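# Remove the arch's curved wooden support without collapsing it

## Task

Pull the curved wooden support (centring) out from underneath the arch so that the arch remains standing and none of its blocks shift from their positions; any number of the four arms may be used.

## Robot and tools

Setup. Four identical i2rt Big YAM arms (arm1, arm2, arm3, arm4) surround a shared table; each has six revolute joints, a two-finger gripper and a wrist camera. Room cameras are cam_back, cam_front and cam_top; the wrist cameras are arm1_cam_wrist through arm4_cam_wrist. Feet (base_link, scene frame, metres): arm1 at (0.650, -0.006, 0.794), arm2 at (0.000, 0.656, 0.746), arm3 at (-0.649, 0.006, 0.801), arm4 at (-0.003, -0.653, 0.754). Each foot faces its own +x: arm1 faces -x toward the centre, arm3 faces +x, arm2 faces -y, arm4 faces +y. Table tops below the arms are at z=0.720. Reach is roughly 1.0 m from the joint1 axis.

Frames. Everything uses one scene frame: origin on the floor, +z up, metres. The hand point sits between the finger pads, about 1 cm behind the tips; the fingers extend along the hand's +z and open along its y. Quaternions are written w, x, y, z. The reported hand pose may be off, more so at long reach; hand_target is where the currently held joint targets would put the hand.

move. Arguments are arm1..arm4 plus optional cameras. Each arm entry is an object that may contain joints, target, speed and min_time_s. An arm you omit receives nothing new but may keep pushing toward its previous targets.
- joints: absolute goals by name, not offsets. joint1_rad -2.879..2.879 (yaw about the foot, positive counter-clockwise seen from above, 0 = along the foot's facing); joint2_rad 0..3.141 (shoulder, 0 = upper arm back and near level, increasing lifts it up and forward); joint3_rad 0..3.019 (elbow, 0 = folded, increasing opens); joint4_rad -1.692..1.57 (hand pitch, positive tips fingers up); joint5_rad -1.57..1.57 (sideways swing, positive to the arm's right); joint6_rad -2.094..2.094 (roll, positive clockwise seen from behind the hand); gripper_m 0..0.093, the fingertip gap in metres. Radians everywhere else.
- target: one list of seven numbers [x, y, z, qw, qx, qy, qz], an absolute hand pose in the scene frame. The hand travels a straight line from its hand_target toward it. With target, joints may only contain gripper_m.
- speed: peak path speed in m/s, 0.002..0.5 (default 0.25); rotation capped at twice that in rad/s. Only valid together with target.
- min_time_s: 0.1..8 s, the shortest duration for that arm's joint motions; longer motions are unaffected.
All motions in a call begin at once; all hand paths in one call finish together, paced by the slowest. Paths last 0.5..10 s and an action at most 15 s. The controller limits each step to 100 mm and 20 degrees from the measured pose and uses damped inverse kinematics, so expect a centimetre or more of error, lag and overshoot (especially near full stretch). Joint-space moves can sweep wide arcs. Nothing slows for obstacles or other arms. Unknown keys make a call invalid; out-of-range values get it refused, and a refusal cancels the remaining move/wait/finished_scene calls in that reply.

cameras: a list of names, ["all"], or [] for none; omitted means all for an empty move and none otherwise. An empty move returns full state and images.

wait: seconds 0..10, optional cameras; nothing new is commanded.

zoom_image: camera name and region [x0, y0, x1, y1] in pixels of the latest image (origin top-left, at most 504 by 504); only cameras in the newest images.

finished_scene: scene = the current scene's number; call it alone, last, once the arch stands unsupported.

Reading results. The move line lists each commanded arm as done or its worst status. Robots not named show as "as last shown" with "not commanded". off_target: stopped short and may still push. time_out: joints hold targets near where they stood and keep pushing (on_its_own lists them; "held at" is the target, not the reading); send the reported positions to relax. not_followed / "pose unreachable" / "joint command not followed": a self- and inter-arm collision check blocked the targets; the arm may keep trying. Joint velocities are in rad/s (gripper m/s); "within noise" means still. Torques are total drive outputs including gravity, positive toward larger angles; entries 3 and 4 wrap at ±28 N m. Gripping a hard part, gripper_m reads up to ~5 mm under its width (some read up to 2 mm over); empty and closed reads 0.000..0.003. Command about 5 mm below first-contact reading for a full grip; to release, command well above the reading.

Cautions. Arms keep pushing on contact and can push hard, so approach the support slowly and pull it out along its length without nudging the arch blocks. Avoid arm-to-arm presses, including one gripper closing on another's fingers; the collision check does not protect fingers, gripper housings or wrist cameras. Don't drop or throw anything, let go of moving parts, slam, or knock items out of the work area. Sustained loads, stretched poses or pushing into unreachable poses heat motors: MOTOR HOT appears near 85 °C, and at 100 °C the arm goes limp for 30-60 s (keys read limit_stop_at_motor_heat; resend targets afterwards). Loose objects may occasionally get a small shove. The scene keeps running while you compose replies, holding the last commands.

Each tool is called after "Request:" as name(argument=value, ...) on one line, values as JSON.

## Session

Request:
move()

Scene clock: 0.00 s.
Joint torques (N m): no reading
Motor temperatures (°C): arm1=[38 34 37 30 33 32 34] | arm2=[37 32 31 34 36 30 31] | arm3=[30 39 35 33 32 33 37] | arm4=[33 33 32 36 36 28 38]
Heat: arm1: hottest joint1_rad 38 °C; arm2: hottest joint1_rad 37 °C; arm3: hottest joint2_rad 39 °C; arm4: hottest gripper 38 °C.
Joint velocities: within noise
arm1.joint_positions: joint1_rad=-0.338 joint2_rad=+0.579 joint3_rad=+1.357 joint4_rad=-1.551 joint5_rad=-0.092 joint6_rad=+0.681 gripper_m=+0.09396
arm1.joint_status: not commanded
arm1.hand: x=+0.4682 y=+0.0429 z=+1.2854 quat_wxyz=(+0.101, +0.807, -0.442, -0.380) (m; scene frame)
arm1.hand_target: x=+0.4697 y=+0.0423 z=+1.2939 quat_wxyz=(+0.102, +0.803, -0.439, -0.390) (m; scene frame)
arm1.hand_status: not commanded
arm2.joint_positions: joint1_rad=-0.491 joint2_rad=+0.571 joint3_rad=+1.396 joint4_rad=-1.145 joint5_rad=+0.158 joint6_rad=+0.378 gripper_m=+0.09396
arm2.joint_status: not commanded
arm2.hand: x=-0.1424 y=+0.4717 z=+1.3418 quat_wxyz=(-0.330, -0.780, -0.216, +0.486) (m; scene frame)
arm2.hand_target: x=-0.1404 y=+0.4751 z=+1.3501 quat_wxyz=(-0.336, -0.774, -0.213, +0.492) (m; scene frame)
arm2.hand_status: not commanded
arm3.joint_positions: joint1_rad=-0.617 joint2_rad=+0.648 joint3_rad=+1.424 joint4_rad=-1.441 joint5_rad=-0.053 joint6_rad=+0.679 gripper_m=+0.09396
arm3.joint_status: not commanded
arm3.hand: x=-0.4492 y=-0.1083 z=+1.3285 quat_wxyz=(-0.435, -0.518, -0.735, -0.041) (m; scene frame)
arm3.hand_target: x=-0.4509 y=-0.1071 z=+1.3401 quat_wxyz=(-0.447, -0.514, -0.731, -0.042) (m; scene frame)
arm3.hand_status: not commanded
arm4.joint_positions: joint1_rad=-0.377 joint2_rad=+0.615 joint3_rad=+1.493 joint4_rad=-1.274 joint5_rad=+0.157 joint6_rad=-0.616 gripper_m=+0.09396
arm4.joint_status: not commanded
arm4.hand: x=+0.0978 y=-0.4603 z=+1.3602 quat_wxyz=(-0.554, +0.623, -0.545, -0.090) (m; scene frame)
arm4.hand_target: x=+0.0963 y=-0.4637 z=+1.3683 quat_wxyz=(-0.562, +0.618, -0.542, -0.093) (m; scene frame)
arm4.hand_status: not commanded
pictures: arm1_cam_wrist, arm2_cam_wrist, arm3_cam_wrist, arm4_cam_wrist, cam_back, cam_front, cam_top

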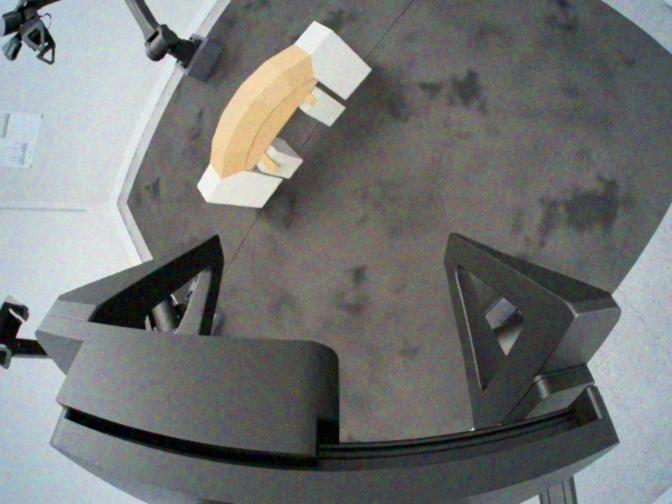

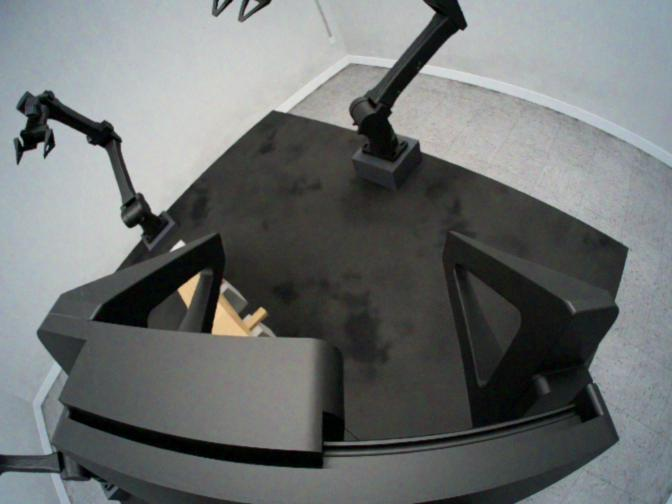

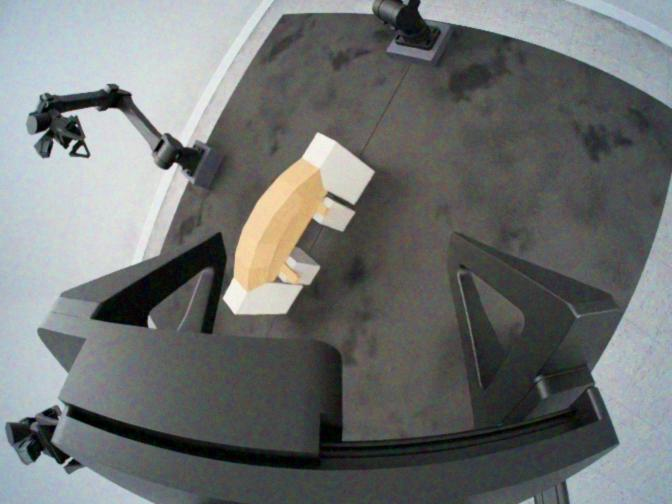

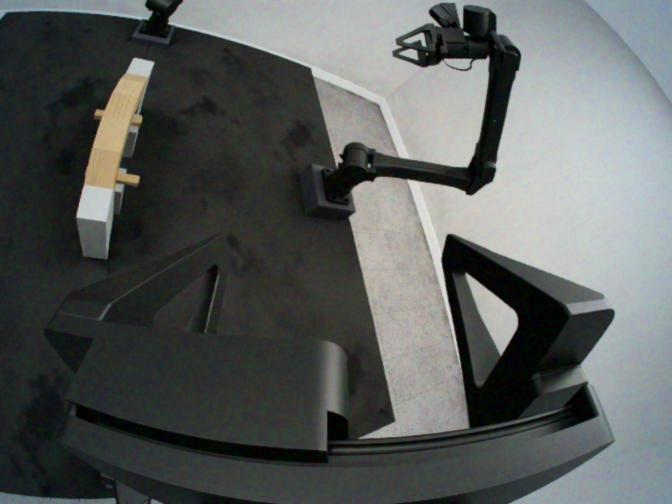

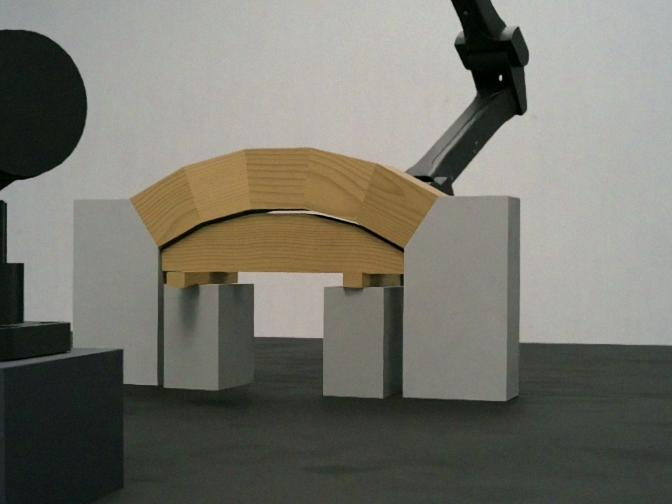

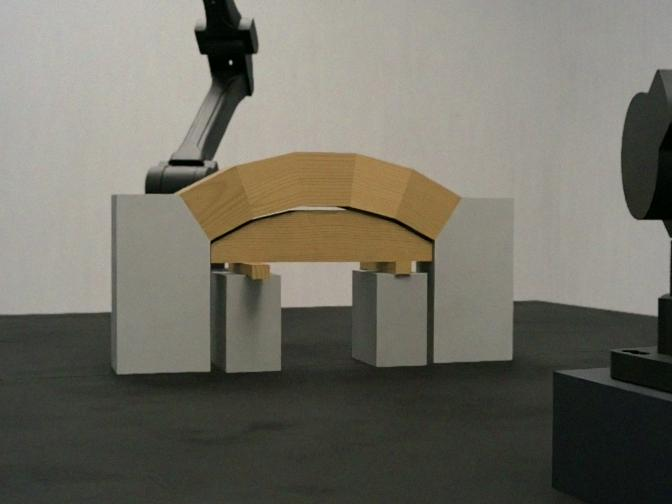

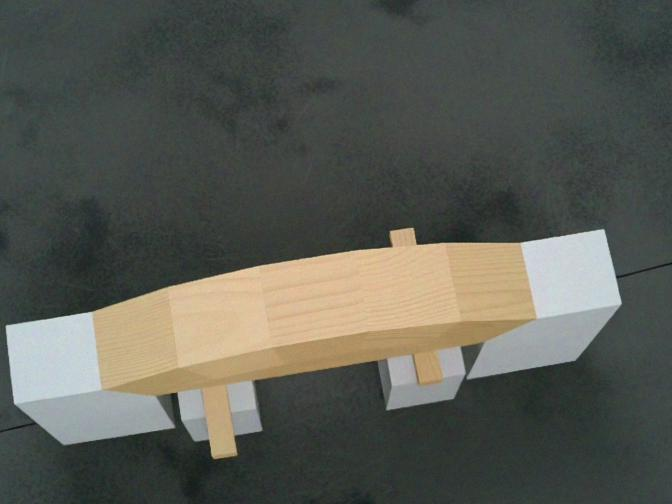

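Request:
zoom_image(camera="cam_back", region=[120, 130, 460, 410])

Request:
zoom_image(camera="cam_front", region=[170, 140, 480, 390])

Request:
zoom_image(camera="cam_top", region=[140, 200, 540, 500])

Request:
zoom_image(camera="arm4_cam_wrist", region=[50, 30, 200, 280])

Request:
zoom_image(camera="arm2_cam_wrist", region=[150, 220, 310, 360])

Request:
zoom_image(camera="arm3_cam_wrist", region=[220, 120, 400, 330])

Scaled by 1.482 from the camera's 672x504 image, which has a finer 960x720 frame.

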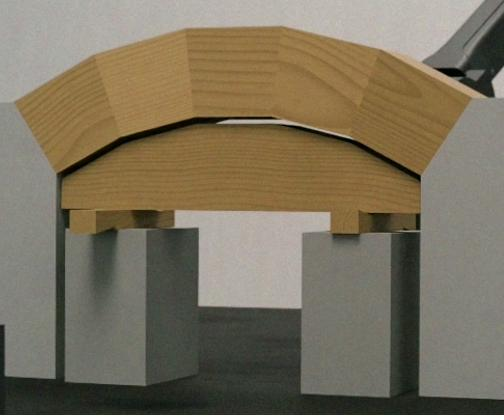

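Scaled by 1.626 from the camera's 672x504 image, which has a finer 960x720 frame.

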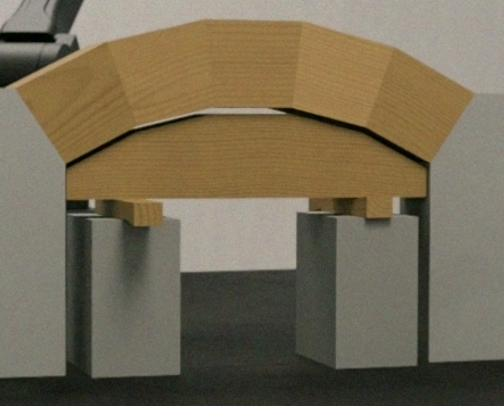

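Scaled by 1.260 from the camera's 672x504 image, which has a finer 960x720 frame.

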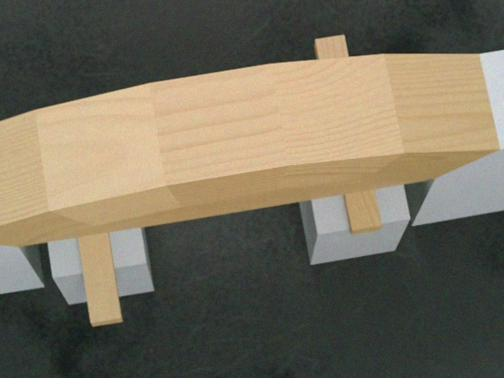

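Scaled by 2.016 from the camera's 672x504 image, which has a finer 960x720 frame.

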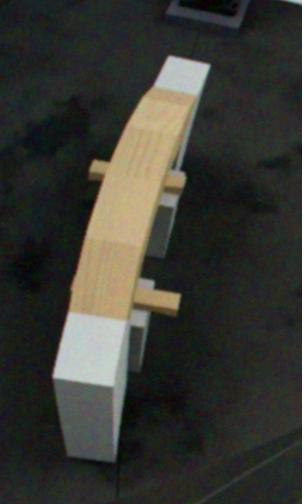

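Scaled by 3.150 from the camera's 672x504 image, which has a finer 960x720 frame.

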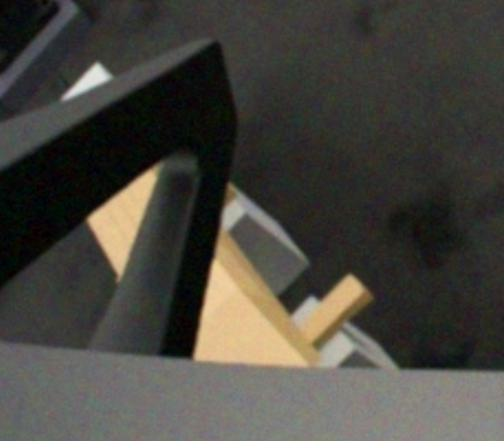

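Scaled by 2.400 from the camera's 672x504 image, which has a finer 960x720 frame.

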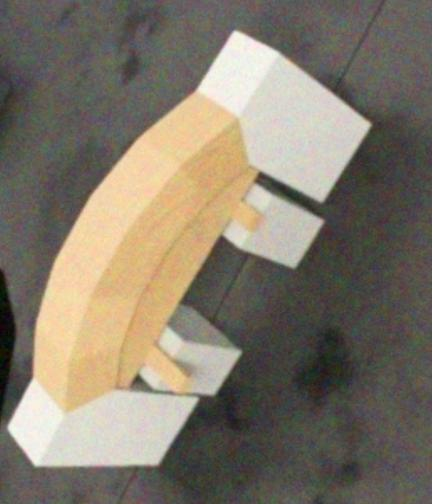

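Request:
zoom_image(camera="cam_back", region=[150, 195, 290, 300])

Request:
zoom_image(camera="cam_back", region=[280, 195, 420, 300])

Request:
zoom_image(camera="cam_front", region=[200, 195, 330, 290])

Request:
zoom_image(camera="cam_front", region=[320, 195, 450, 290])

Scaled by 3.600 from the camera's 672x504 image, which has a finer 960x720 frame.

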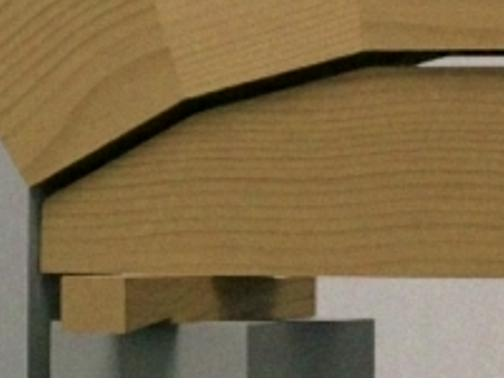

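Scaled by 3.600 from the camera's 672x504 image, which has a finer 960x720 frame.

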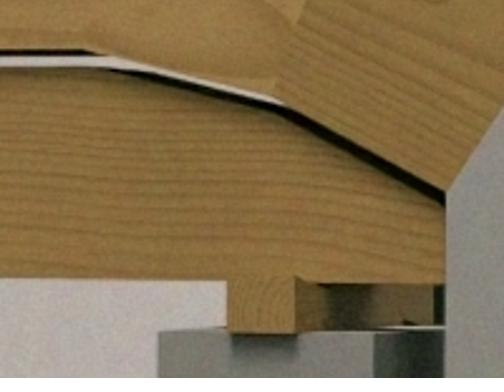

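Scaled by 3.877 from the camera's 672x504 image, which has a finer 960x720 frame.

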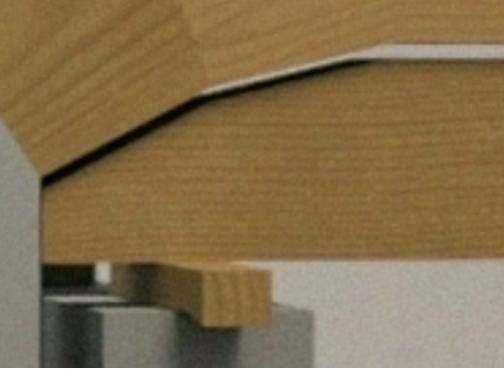

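Scaled by 3.877 from the camera's 672x504 image, which has a finer 960x720 frame.

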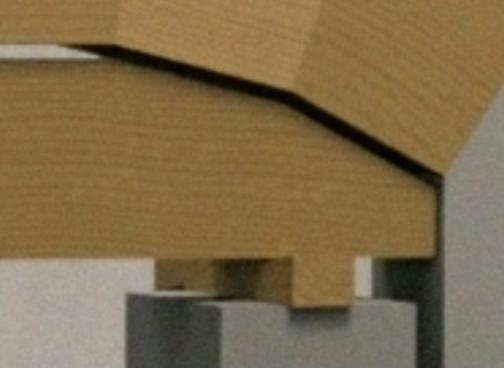

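Request:
move(arm1={"target": [0.22, -0.02, 0.88, 0.0333, -0.7063, 0.0333, 0.7063], "joints": {"gripper_m": 0.093}}, arm3={"target": [-0.26, 0.025, 0.885, 0.523, 0.523, 0.476, 0.476], "joints": {"gripper_m": 0.093}}, cameras=["arm1_cam_wrist", "arm3_cam_wrist", "cam_front", "cam_back"])

Scene clock: 10.47 s.
Joint torques (N m): arm1=[-1.61 -6.36 1.81 3.52 -0.11 -0.21] | arm2=[1.2 3.84 9.54 2.43 0.09 -0.02] | arm3=[0.56 -6.07 2.15 2.21 0.29 -0.11] | arm4=[-1.26 4.25 8.25 2.26 0.06 0.06]
Motor temperatures (°C): arm1=[38 34 38 30 33 32 34] | arm2=[36 32 32 34 36 29 31] | arm3=[30 39 38 33 32 33 37] | arm4=[33 33 33 36 36 28 38]
Heat: arm1: hottest joint1_rad 38 °C; arm2: hottest joint1_rad 36 °C; arm3: hottest joint2_rad 39 °C; arm4: hottest gripper 38 °C.
move: arm1 off_target; arm3 off_target
Joint velocities: within noise
arm1.joint_positions: joint1_rad=+0.158 joint2_rad=+1.852 joint3_rad=+0.251 joint4_rad=+1.561 joint5_rad=+0.215 joint6_rad=+0.024 gripper_m=+0.09311
arm1.joint_status: all done
arm1.hand: x=+0.2251 y=-0.0256 z=+0.8796 quat_wxyz=(-0.027, +0.718, -0.032, -0.694) (m; scene frame)
arm1.hand_target: x=+0.2200 y=-0.0200 z=+0.8803 quat_wxyz=(-0.034, +0.712, -0.034, -0.700) (m; scene frame)
arm1.hand_status: off_target (0.008 m and 2.1 deg from the pose sent, 0.480 m and 63.7 deg at the start; a joint's target at an end of its range on 22 of 105 steps)
arm2, arm4: as last shown
arm3.joint_positions: joint1_rad=+0.117 joint2_rad=+1.766 joint3_rad=+0.139 joint4_rad=+1.536 joint5_rad=+0.262 joint6_rad=+1.607 gripper_m=+0.09308
arm3.joint_status: all done
arm3.hand: x=-0.2643 y=+0.0207 z=+0.8834 quat_wxyz=(-0.500, -0.552, -0.493, -0.451) (m; scene frame)
arm3.hand_target: x=-0.2598 y=+0.0250 z=+0.8857 quat_wxyz=(-0.504, -0.544, -0.492, -0.456) (m; scene frame)
arm3.hand_status: off_target (0.006 m and 5.5 deg from the pose sent, 0.500 m and 59.5 deg at the start; pose on its path clipped on 5 of 105 steps; a joint's target at an end of its range on 23 of 105 steps)
pictures: arm1_cam_wrist, arm3_cam_wrist, cam_back, cam_front
camera_calibration:
arm1_cam_wrist: T_world_to_cam=[[0.0973216, 0.995234, -0.00610645, 0.00781051], [0.605182, -0.064048, -0.793507, 0.56331], [-0.790116, 0.0735298, -0.608531, 0.842708], [0, 0, 0, 1]] pos_world=[0.324172, -0.0336586, 0.959851]
arm3_cam_wrist: T_world_to_cam=[[-0.078857, 0.0181871, -0.99672, 0.860176], [-0.518294, 0.853329, 0.0565762, -0.202672], [0.851559, 0.521055, -0.0578648, 0.393171], [0, 0, 0, 1]] pos_world=[-0.372021, -0.0475621, 0.891572]

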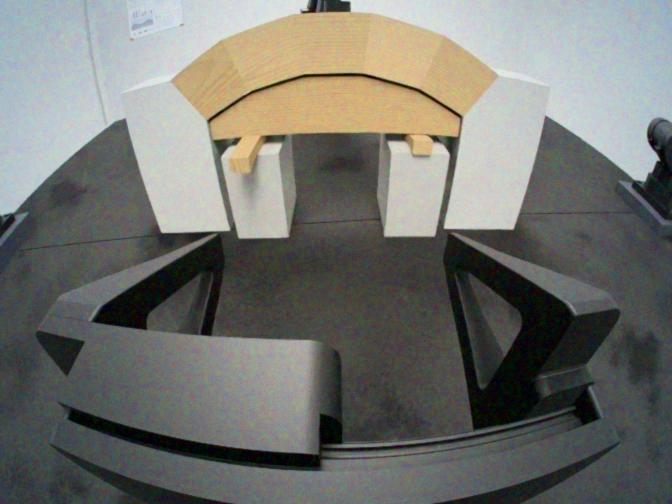

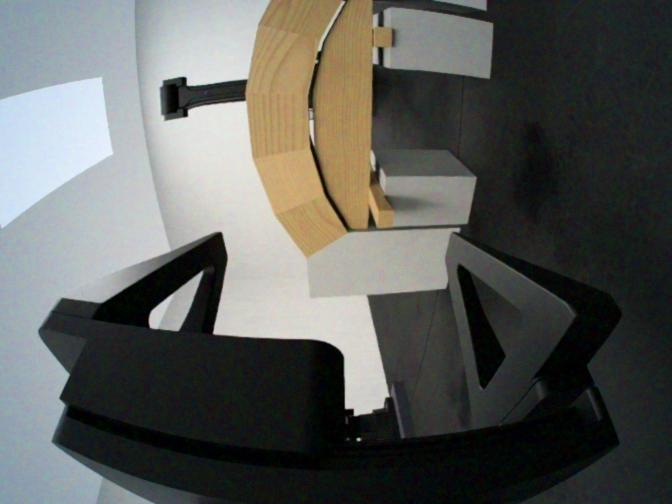

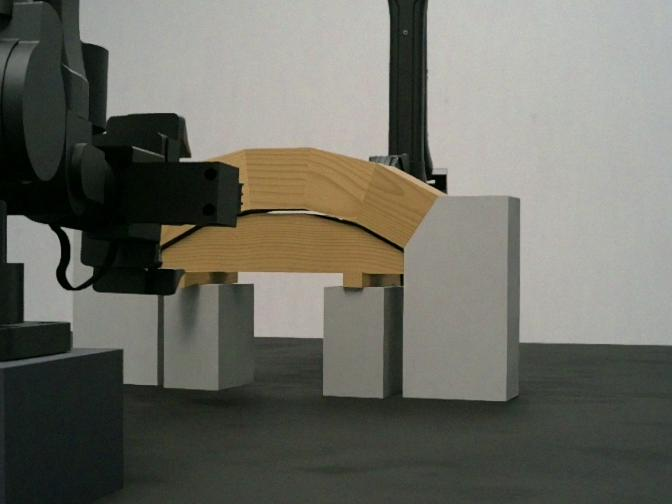

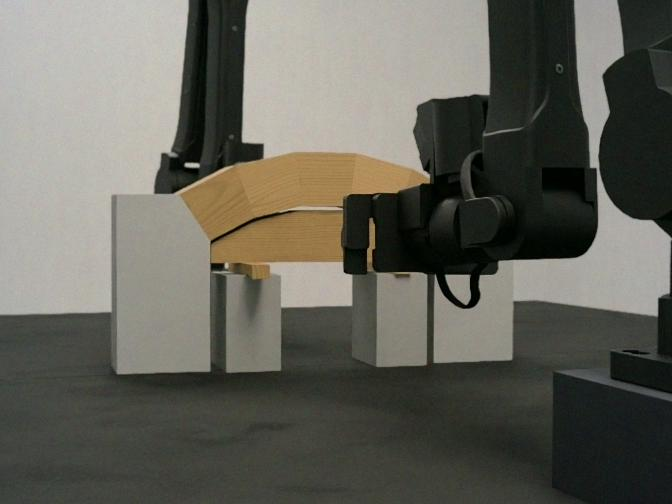

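Request:
zoom_image(camera="arm1_cam_wrist", region=[190, 50, 490, 250])

Request:
zoom_image(camera="arm3_cam_wrist", region=[240, 0, 500, 300])

Scaled by 1.680 from the camera's 672x504 image, which has a finer 960x720 frame.

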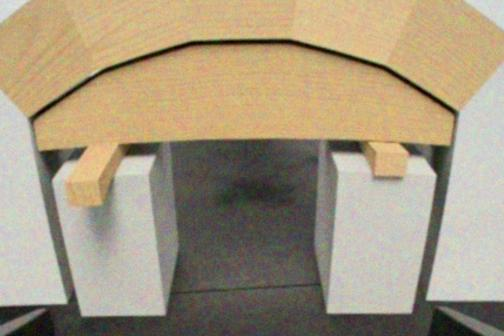

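Scaled by 1.680 from the camera's 672x504 image, which has a finer 960x720 frame.

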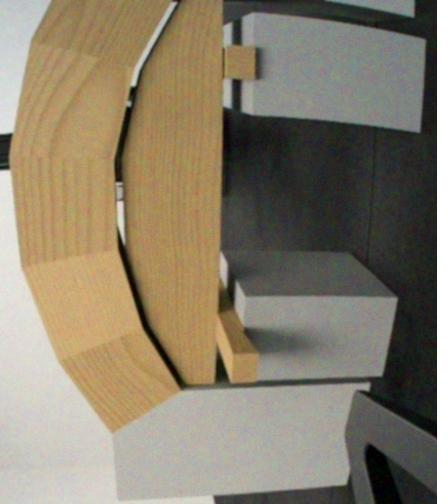

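Request:
move(arm1={"target": [0.07, -0.0105, 0.884, 0.0333, -0.7063, 0.0333, 0.7063], "speed": 0.15, "joints": {"gripper_m": 0.085}}, cameras=["arm1_cam_wrist", "cam_top", "cam_front", "cam_back"])

Scene clock: 13.13 s.
Joint torques (N m): arm1=[-1.61 -10.46 5.18 1.69 -0.12 -0.22] | arm2=[1.2 3.84 9.51 2.52 0.1 -0.01] | arm3=[0.67 -6.01 2.14 2.24 0.29 -0.11] | arm4=[-1.03 4.48 8.27 2.28 0.06 0.06]
Motor temperatures (°C): arm1=[38 34 38 30 32 32 34] | arm2=[36 32 32 34 36 29 30] | arm3=[30 39 38 33 32 33 37] | arm4=[33 33 33 36 36 28 38]
Heat: arm1: hottest joint1_rad 38 °C; arm2: hottest joint1_rad 36 °C; arm3: hottest joint2_rad 39 °C; arm4: hottest gripper 38 °C.
move: arm1 off_target
Joint velocities: arm1=[within noise] | arm2=[within noise] | arm3=[-0.015 -0.015 -0.007 -0.046 -0.022 -0.007 0] | arm4=[within noise]
arm1.joint_positions: joint1_rad=+0.090 joint2_rad=+1.927 joint3_rad=+0.637 joint4_rad=+1.301 joint5_rad=+0.147 joint6_rad=+0.020 gripper_m=+0.08511
arm1.joint_status: all done
arm1.hand: x=+0.0807 y=-0.0179 z=+0.8935 quat_wxyz=(-0.025, +0.701, -0.033, -0.712) (m; scene frame)
arm1.hand_target: x=+0.0708 y=-0.0106 z=+0.8840 quat_wxyz=(-0.033, +0.706, -0.033, -0.706) (m; scene frame)
arm1.hand_status: off_target (0.016 m and 1.3 deg from the pose sent, 0.156 m and 2.1 deg at the start)
arm2, arm3, arm4: as last shown
pictures: arm1_cam_wrist, cam_back, cam_front, cam_top
camera_calibration:
arm1_cam_wrist: T_world_to_cam=[[0.0959435, 0.995301, -0.013046, 0.0206469], [0.565112, -0.0652548, -0.822429, 0.691215], [-0.819416, 0.0715343, -0.568718, 0.703302], [0, 0, 0, 1]] pos_world=[0.183702, -0.025755, 0.968725]

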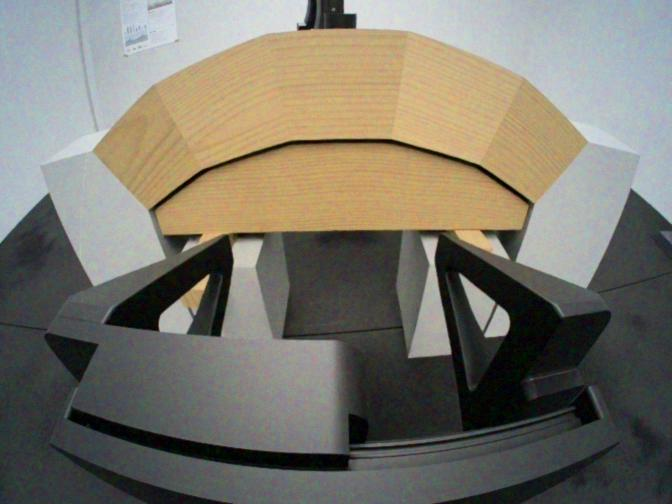

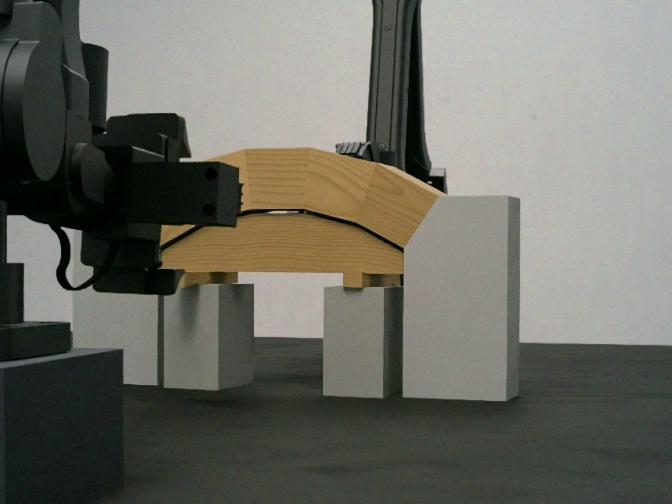

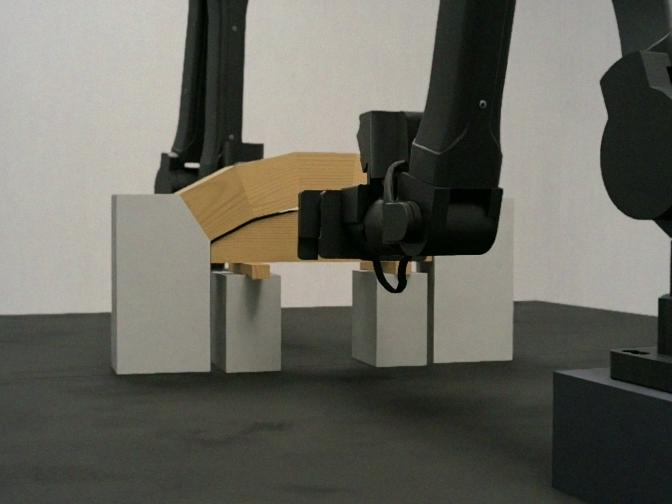

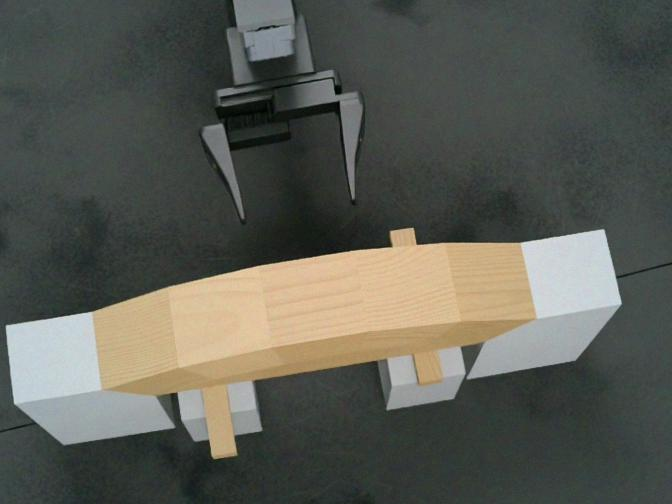

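Request:
move(arm1={"target": [0.015, -0.0045, 0.872, 0.0333, -0.7063, 0.0333, 0.7063], "speed": 0.06}, cameras=["arm1_cam_wrist", "cam_top", "arm3_cam_wrist", "cam_back"])

Scene clock: 15.00 s.
Joint torques (N m): arm1=[-1.61 -12.45 5.94 1.74 -0.12 -0.22] | arm2=[1.2 3.66 9.55 2.5 0.11 -0.02] | arm3=[0.56 -6.18 2.15 2.26 0.28 -0.12] | arm4=[-1.38 4.95 8.36 2.32 0.06 0.1]
Motor temperatures (°C): arm1=[38 34 38 30 32 32 34] | arm2=[36 32 33 34 35 29 30] | arm3=[30 39 38 33 32 33 37] | arm4=[33 33 33 36 36 28 38]
Heat: arm1: hottest joint1_rad 38 °C; arm2: hottest joint1_rad 36 °C; arm3: hottest joint2_rad 39 °C; arm4: hottest gripper 38 °C.
move: arm1 off_target
Joint velocities: within noise
arm1.joint_positions: joint1_rad=+0.072 joint2_rad=+2.017 joint3_rad=+0.797 joint4_rad=+1.232 joint5_rad=+0.129 joint6_rad=+0.020 gripper_m=+0.08511
arm1.joint_status: not commanded
arm1.hand: x=+0.0259 y=-0.0131 z=+0.8833 quat_wxyz=(-0.025, +0.701, -0.033, -0.712) (m; scene frame)
arm1.hand_target: x=+0.0159 y=-0.0045 z=+0.8723 quat_wxyz=(-0.033, +0.706, -0.033, -0.706) (m; scene frame)
arm1.hand_status: off_target (0.018 m and 1.4 deg from the pose sent, 0.070 m and 1.3 deg at the start)
arm2, arm3, arm4: as last shown
pictures: arm1_cam_wrist, arm3_cam_wrist, cam_back, cam_top
camera_calibration:
arm1_cam_wrist: T_world_to_cam=[[0.0955212, 0.995342, -0.0130403, 0.0210319], [0.56456, -0.06496, -0.822832, 0.71443], [-0.819846, 0.0712359, -0.568135, 0.651769], [0, 0, 0, 1]] pos_world=[0.129003, -0.0209539, 0.958423]
arm3_cam_wrist: T_world_to_cam=[[-0.078857, 0.0181871, -0.99672, 0.860176], [-0.518294, 0.853329, 0.0565762, -0.202672], [0.851559, 0.521055, -0.0578648, 0.393171], [0, 0, 0, 1]] pos_world=[-0.372021, -0.0475621, 0.891572]

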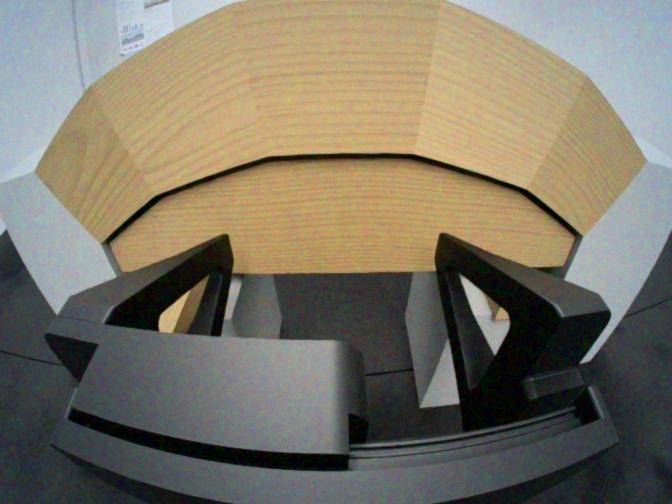

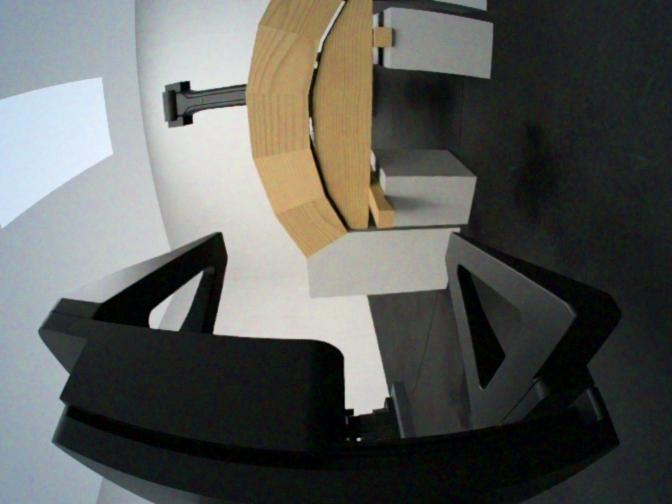

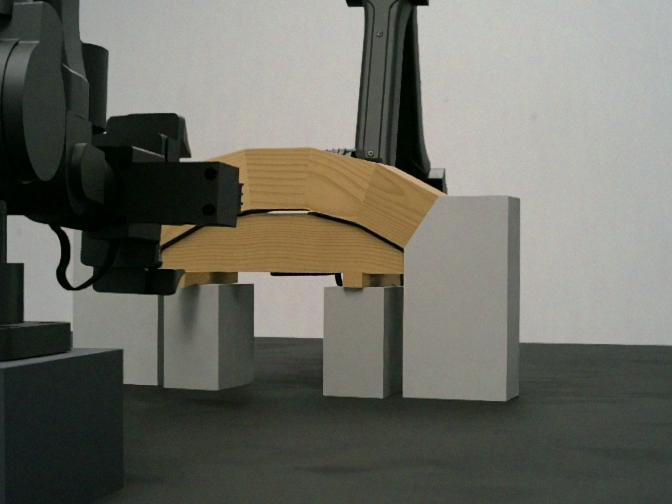

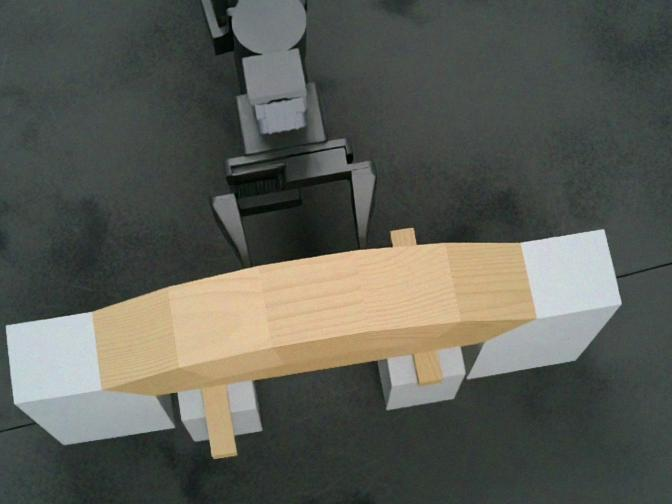

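Request:
move(arm1={"target": [0.000, -0.002, 0.872, 0.0333, -0.7063, 0.0333, 0.7063], "speed": 0.05}, cameras=["arm1_cam_wrist", "cam_top", "arm3_cam_wrist", "cam_back"])

Scene clock: 16.50 s.
Joint torques (N m): arm1=[-1.55 -12.86 6.23 1.63 -0.13 -0.24] | arm2=[1.49 3.55 9.54 2.48 0.09 -0.02] | arm3=[0.67 -6.18 2.1 2.24 0.3 -0.11] | arm4=[-0.85 4.42 8.14 2.25 0.05 0.1]
Motor temperatures (°C): arm1=[38 34 38 30 32 32 34] | arm2=[36 32 33 34 35 29 30] | arm3=[30 39 38 33 32 33 37] | arm4=[33 33 33 36 36 28 38]
Heat: arm1: hottest joint1_rad 38 °C; arm2: hottest joint1_rad 36 °C; arm3: hottest joint2_rad 39 °C; arm4: hottest gripper 38 °C.
move: arm1 off_target
Joint velocities: within noise
arm1.joint_positions: joint1_rad=+0.066 joint2_rad=+2.033 joint3_rad=+0.838 joint4_rad=+1.204 joint5_rad=+0.123 joint6_rad=+0.020 gripper_m=+0.08511
arm1.joint_status: not commanded
arm1.hand: x=+0.0118 y=-0.0109 z=+0.8831 quat_wxyz=(-0.025, +0.701, -0.033, -0.712) (m; scene frame)
arm1.hand_target: x=+0.0011 y=-0.0019 z=+0.8721 quat_wxyz=(-0.033, +0.706, -0.033, -0.706) (m; scene frame)
arm1.hand_status: off_target (0.019 m and 1.3 deg from the pose sent, 0.030 m and 1.3 deg at the start)
arm2, arm3, arm4: as last shown
pictures: arm1_cam_wrist, arm3_cam_wrist, cam_back, cam_top
camera_calibration:
arm1_cam_wrist: T_world_to_cam=[[0.0955468, 0.995347, -0.0124321, 0.0196132], [0.565471, -0.0645514, -0.822238, 0.721926], [-0.819215, 0.0715323, -0.569008, 0.64074], [0, 0, 0, 1]] pos_world=[0.114802, -0.0187542, 0.958425]
arm3_cam_wrist: T_world_to_cam=[[-0.078857, 0.0181871, -0.99672, 0.860176], [-0.518294, 0.853329, 0.0565762, -0.202672], [0.851559, 0.521055, -0.0578648, 0.393171], [0, 0, 0, 1]] pos_world=[-0.372021, -0.0475621, 0.891572]

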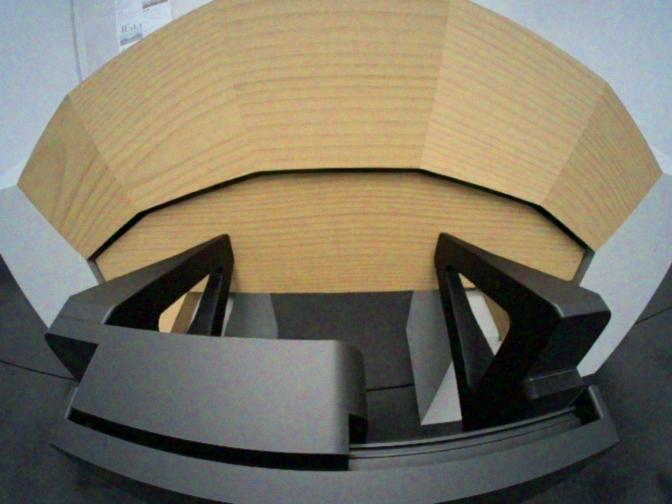

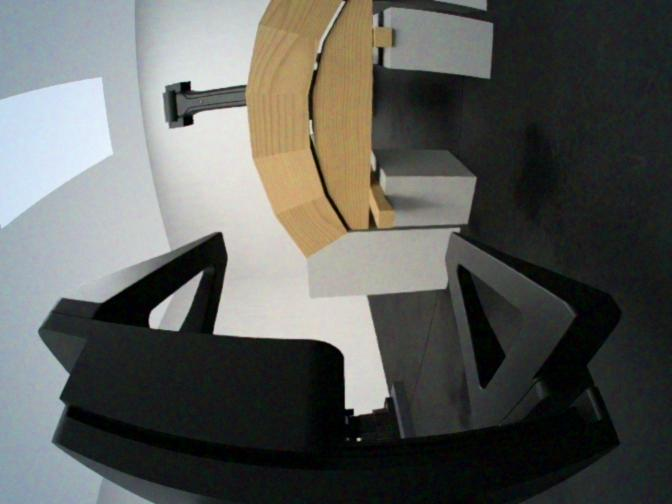

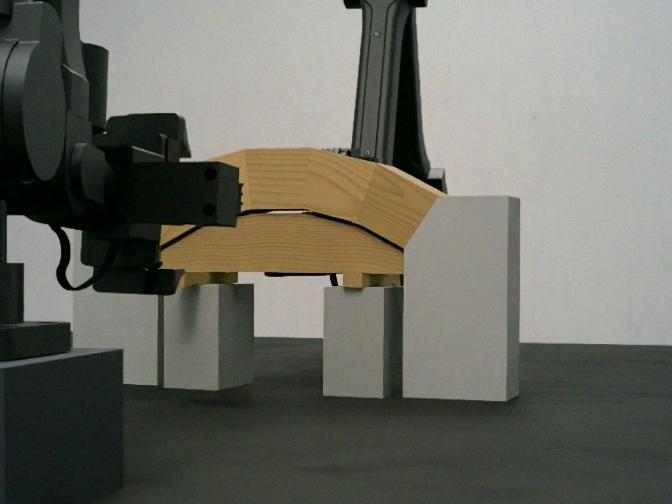

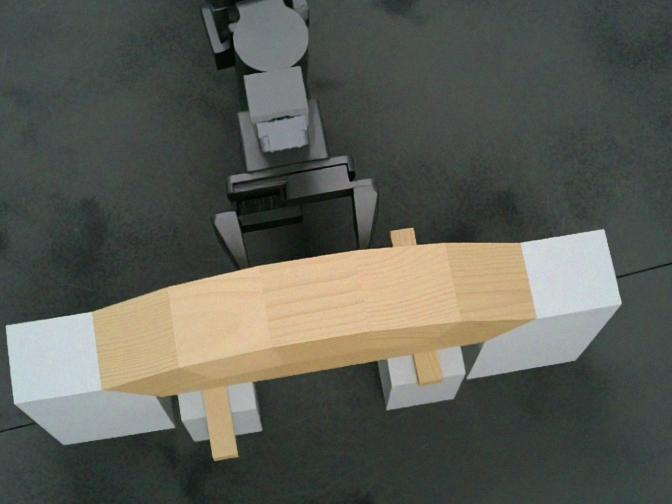

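Request:
move(arm1={"target": [0.025, -0.0045, 0.882, 0.0333, -0.7063, 0.0333, 0.7063], "speed": 0.1, "joints": {"gripper_m": 0.045}})

Request:
move(arm1={"target": [-0.020, 0.0002, 0.8805, 0.0333, -0.7063, 0.0333, 0.7063], "speed": 0.05}, cameras=["arm1_cam_wrist", "cam_top", "arm3_cam_wrist", "cam_back", "cam_front"])

Scene clock: 18.27 s.
Joint torques (N m): arm1=[-1.08 -16.5 2.73 2.55 0.12 -0.22] | arm2=[1.03 3.9 9.52 2.44 0.1 -0.02] | arm3=[0.62 -6.18 2.15 2.21 0.29 -0.11] | arm4=[-1.2 4.19 8.23 2.14 0.06 0.08]
Motor temperatures (°C): arm1=[38 34 38 30 32 32 34] | arm2=[36 32 33 34 35 29 30] | arm3=[30 39 38 33 32 33 37] | arm4=[33 33 33 36 36 28 38]
Heat: arm1: hottest joint1_rad 38 °C; arm2: hottest joint1_rad 36 °C; arm3: hottest joint2_rad 39 °C; arm4: hottest gripper 38 °C.
move: arm1 off_target
Joint velocities: within noise
arm1.joint_positions: joint1_rad=+0.066 joint2_rad=+2.031 joint3_rad=+0.810 joint4_rad=+1.204 joint5_rad=+0.123 joint6_rad=+0.019 gripper_m=+0.04511
arm1.joint_status: all done
arm1.hand: x=+0.0220 y=-0.0103 z=+0.8731 quat_wxyz=(-0.026, +0.711, -0.033, -0.702) (m; scene frame)
arm1.hand_target: x=+0.0250 y=-0.0046 z=+0.8817 quat_wxyz=(-0.033, +0.706, -0.033, -0.706) (m; scene frame)
arm1.hand_status: off_target (0.011 m and 1.1 deg from the pose sent, 0.015 m and 1.3 deg at the start)
arm2, arm3, arm4: as last shown
pictures: none

Scene clock: 19.73 s.
Joint torques (N m): arm1=[-1.55 -13.39 6.98 1.69 -0.11 -0.21] | arm2=[0.97 3.78 9.48 2.48 0.09 -0.02] | arm3=[0.67 -6.07 2.11 2.28 0.3 -0.11] | arm4=[-1.38 4.07 8.25 2.32 0.09 0.05]
Motor temperatures (°C): arm1=[38 34 38 30 32 32 34] | arm2=[36 32 33 34 35 29 30] | arm3=[30 39 38 33 32 33 37] | arm4=[33 33 33 36 36 28 38]
Heat: arm1: hottest joint1_rad 38 °C; arm2: hottest joint1_rad 36 °C; arm3: hottest joint2_rad 39 °C; arm4: hottest gripper 38 °C.
move: arm1 off_target
Joint velocities: within noise
arm1.joint_positions: joint1_rad=+0.060 joint2_rad=+2.033 joint3_rad=+0.889 joint4_rad=+1.148 joint5_rad=+0.116 joint6_rad=+0.019 gripper_m=+0.04511
arm1.joint_status: not commanded
arm1.hand: x=-0.0061 y=-0.0093 z=+0.8894 quat_wxyz=(-0.025, +0.703, -0.032, -0.710) (m; scene frame)
arm1.hand_target: x=-0.0188 y=+0.0003 z=+0.8806 quat_wxyz=(-0.033, +0.706, -0.033, -0.706) (m; scene frame)
arm1.hand_status: off_target (0.019 m and 1.1 deg from the pose sent, 0.044 m and 1.1 deg at the start)
arm2, arm3, arm4: as last shown
pictures: arm1_cam_wrist, arm3_cam_wrist, cam_back, cam_front, cam_top
camera_calibration:
arm1_cam_wrist: T_world_to_cam=[[0.0949561, 0.995423, -0.0107662, 0.0182038], [0.5703, -0.0632605, -0.818997, 0.734416], [-0.81593, 0.0716288, -0.573696, 0.633713], [0, 0, 0, 1]] pos_world=[0.0964996, -0.0170531, 0.965239]
arm3_cam_wrist: T_world_to_cam=[[-0.078857, 0.0181871, -0.99672, 0.860176], [-0.518294, 0.853329, 0.0565762, -0.202672], [0.851559, 0.521055, -0.0578648, 0.393171], [0, 0, 0, 1]] pos_world=[-0.372021, -0.0475621, 0.891572]

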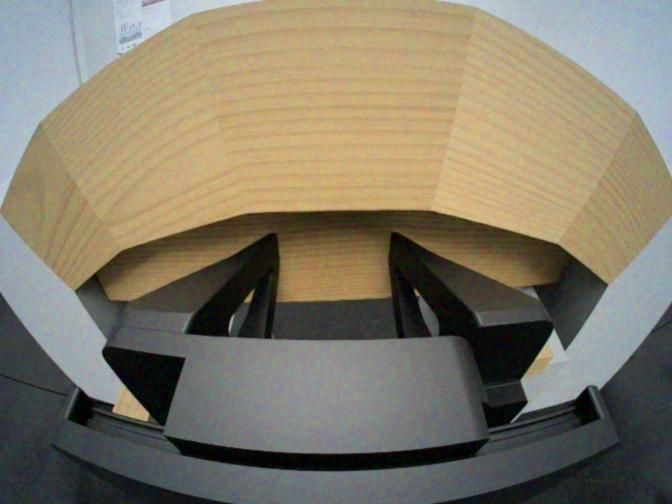

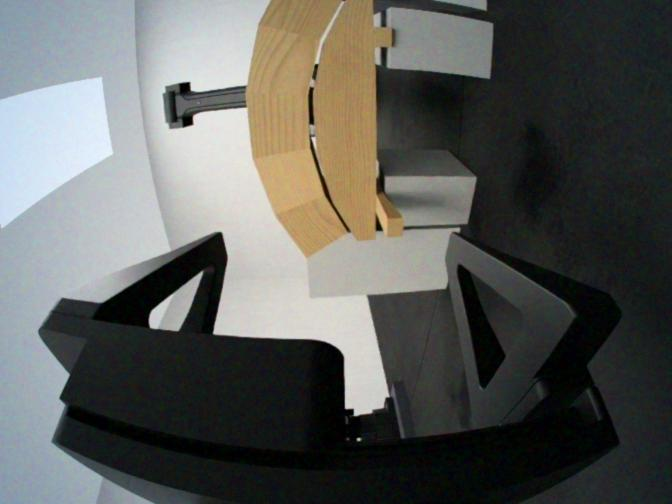

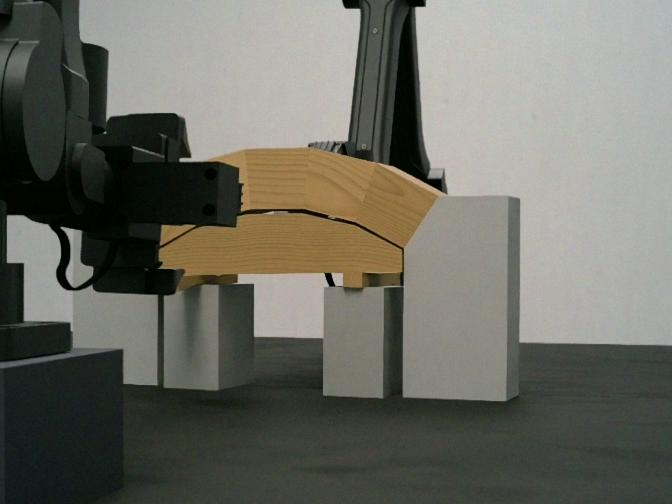

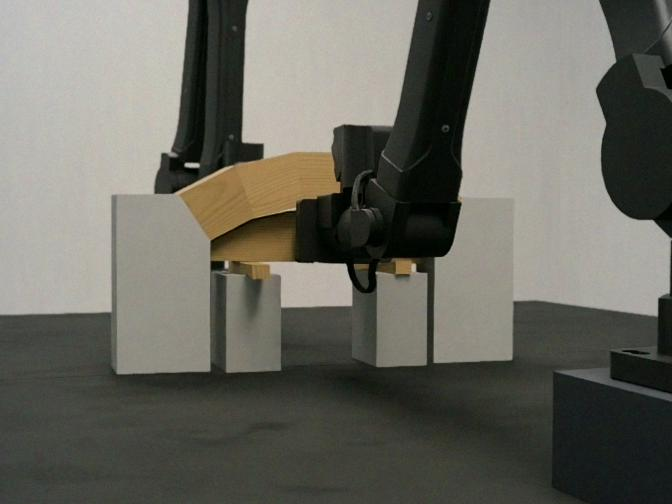

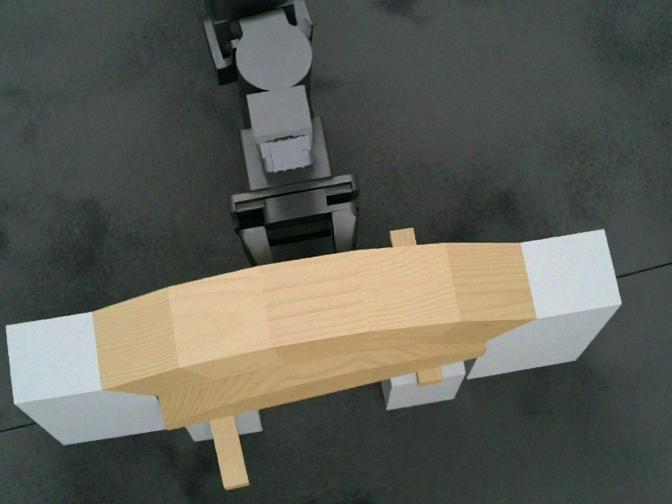

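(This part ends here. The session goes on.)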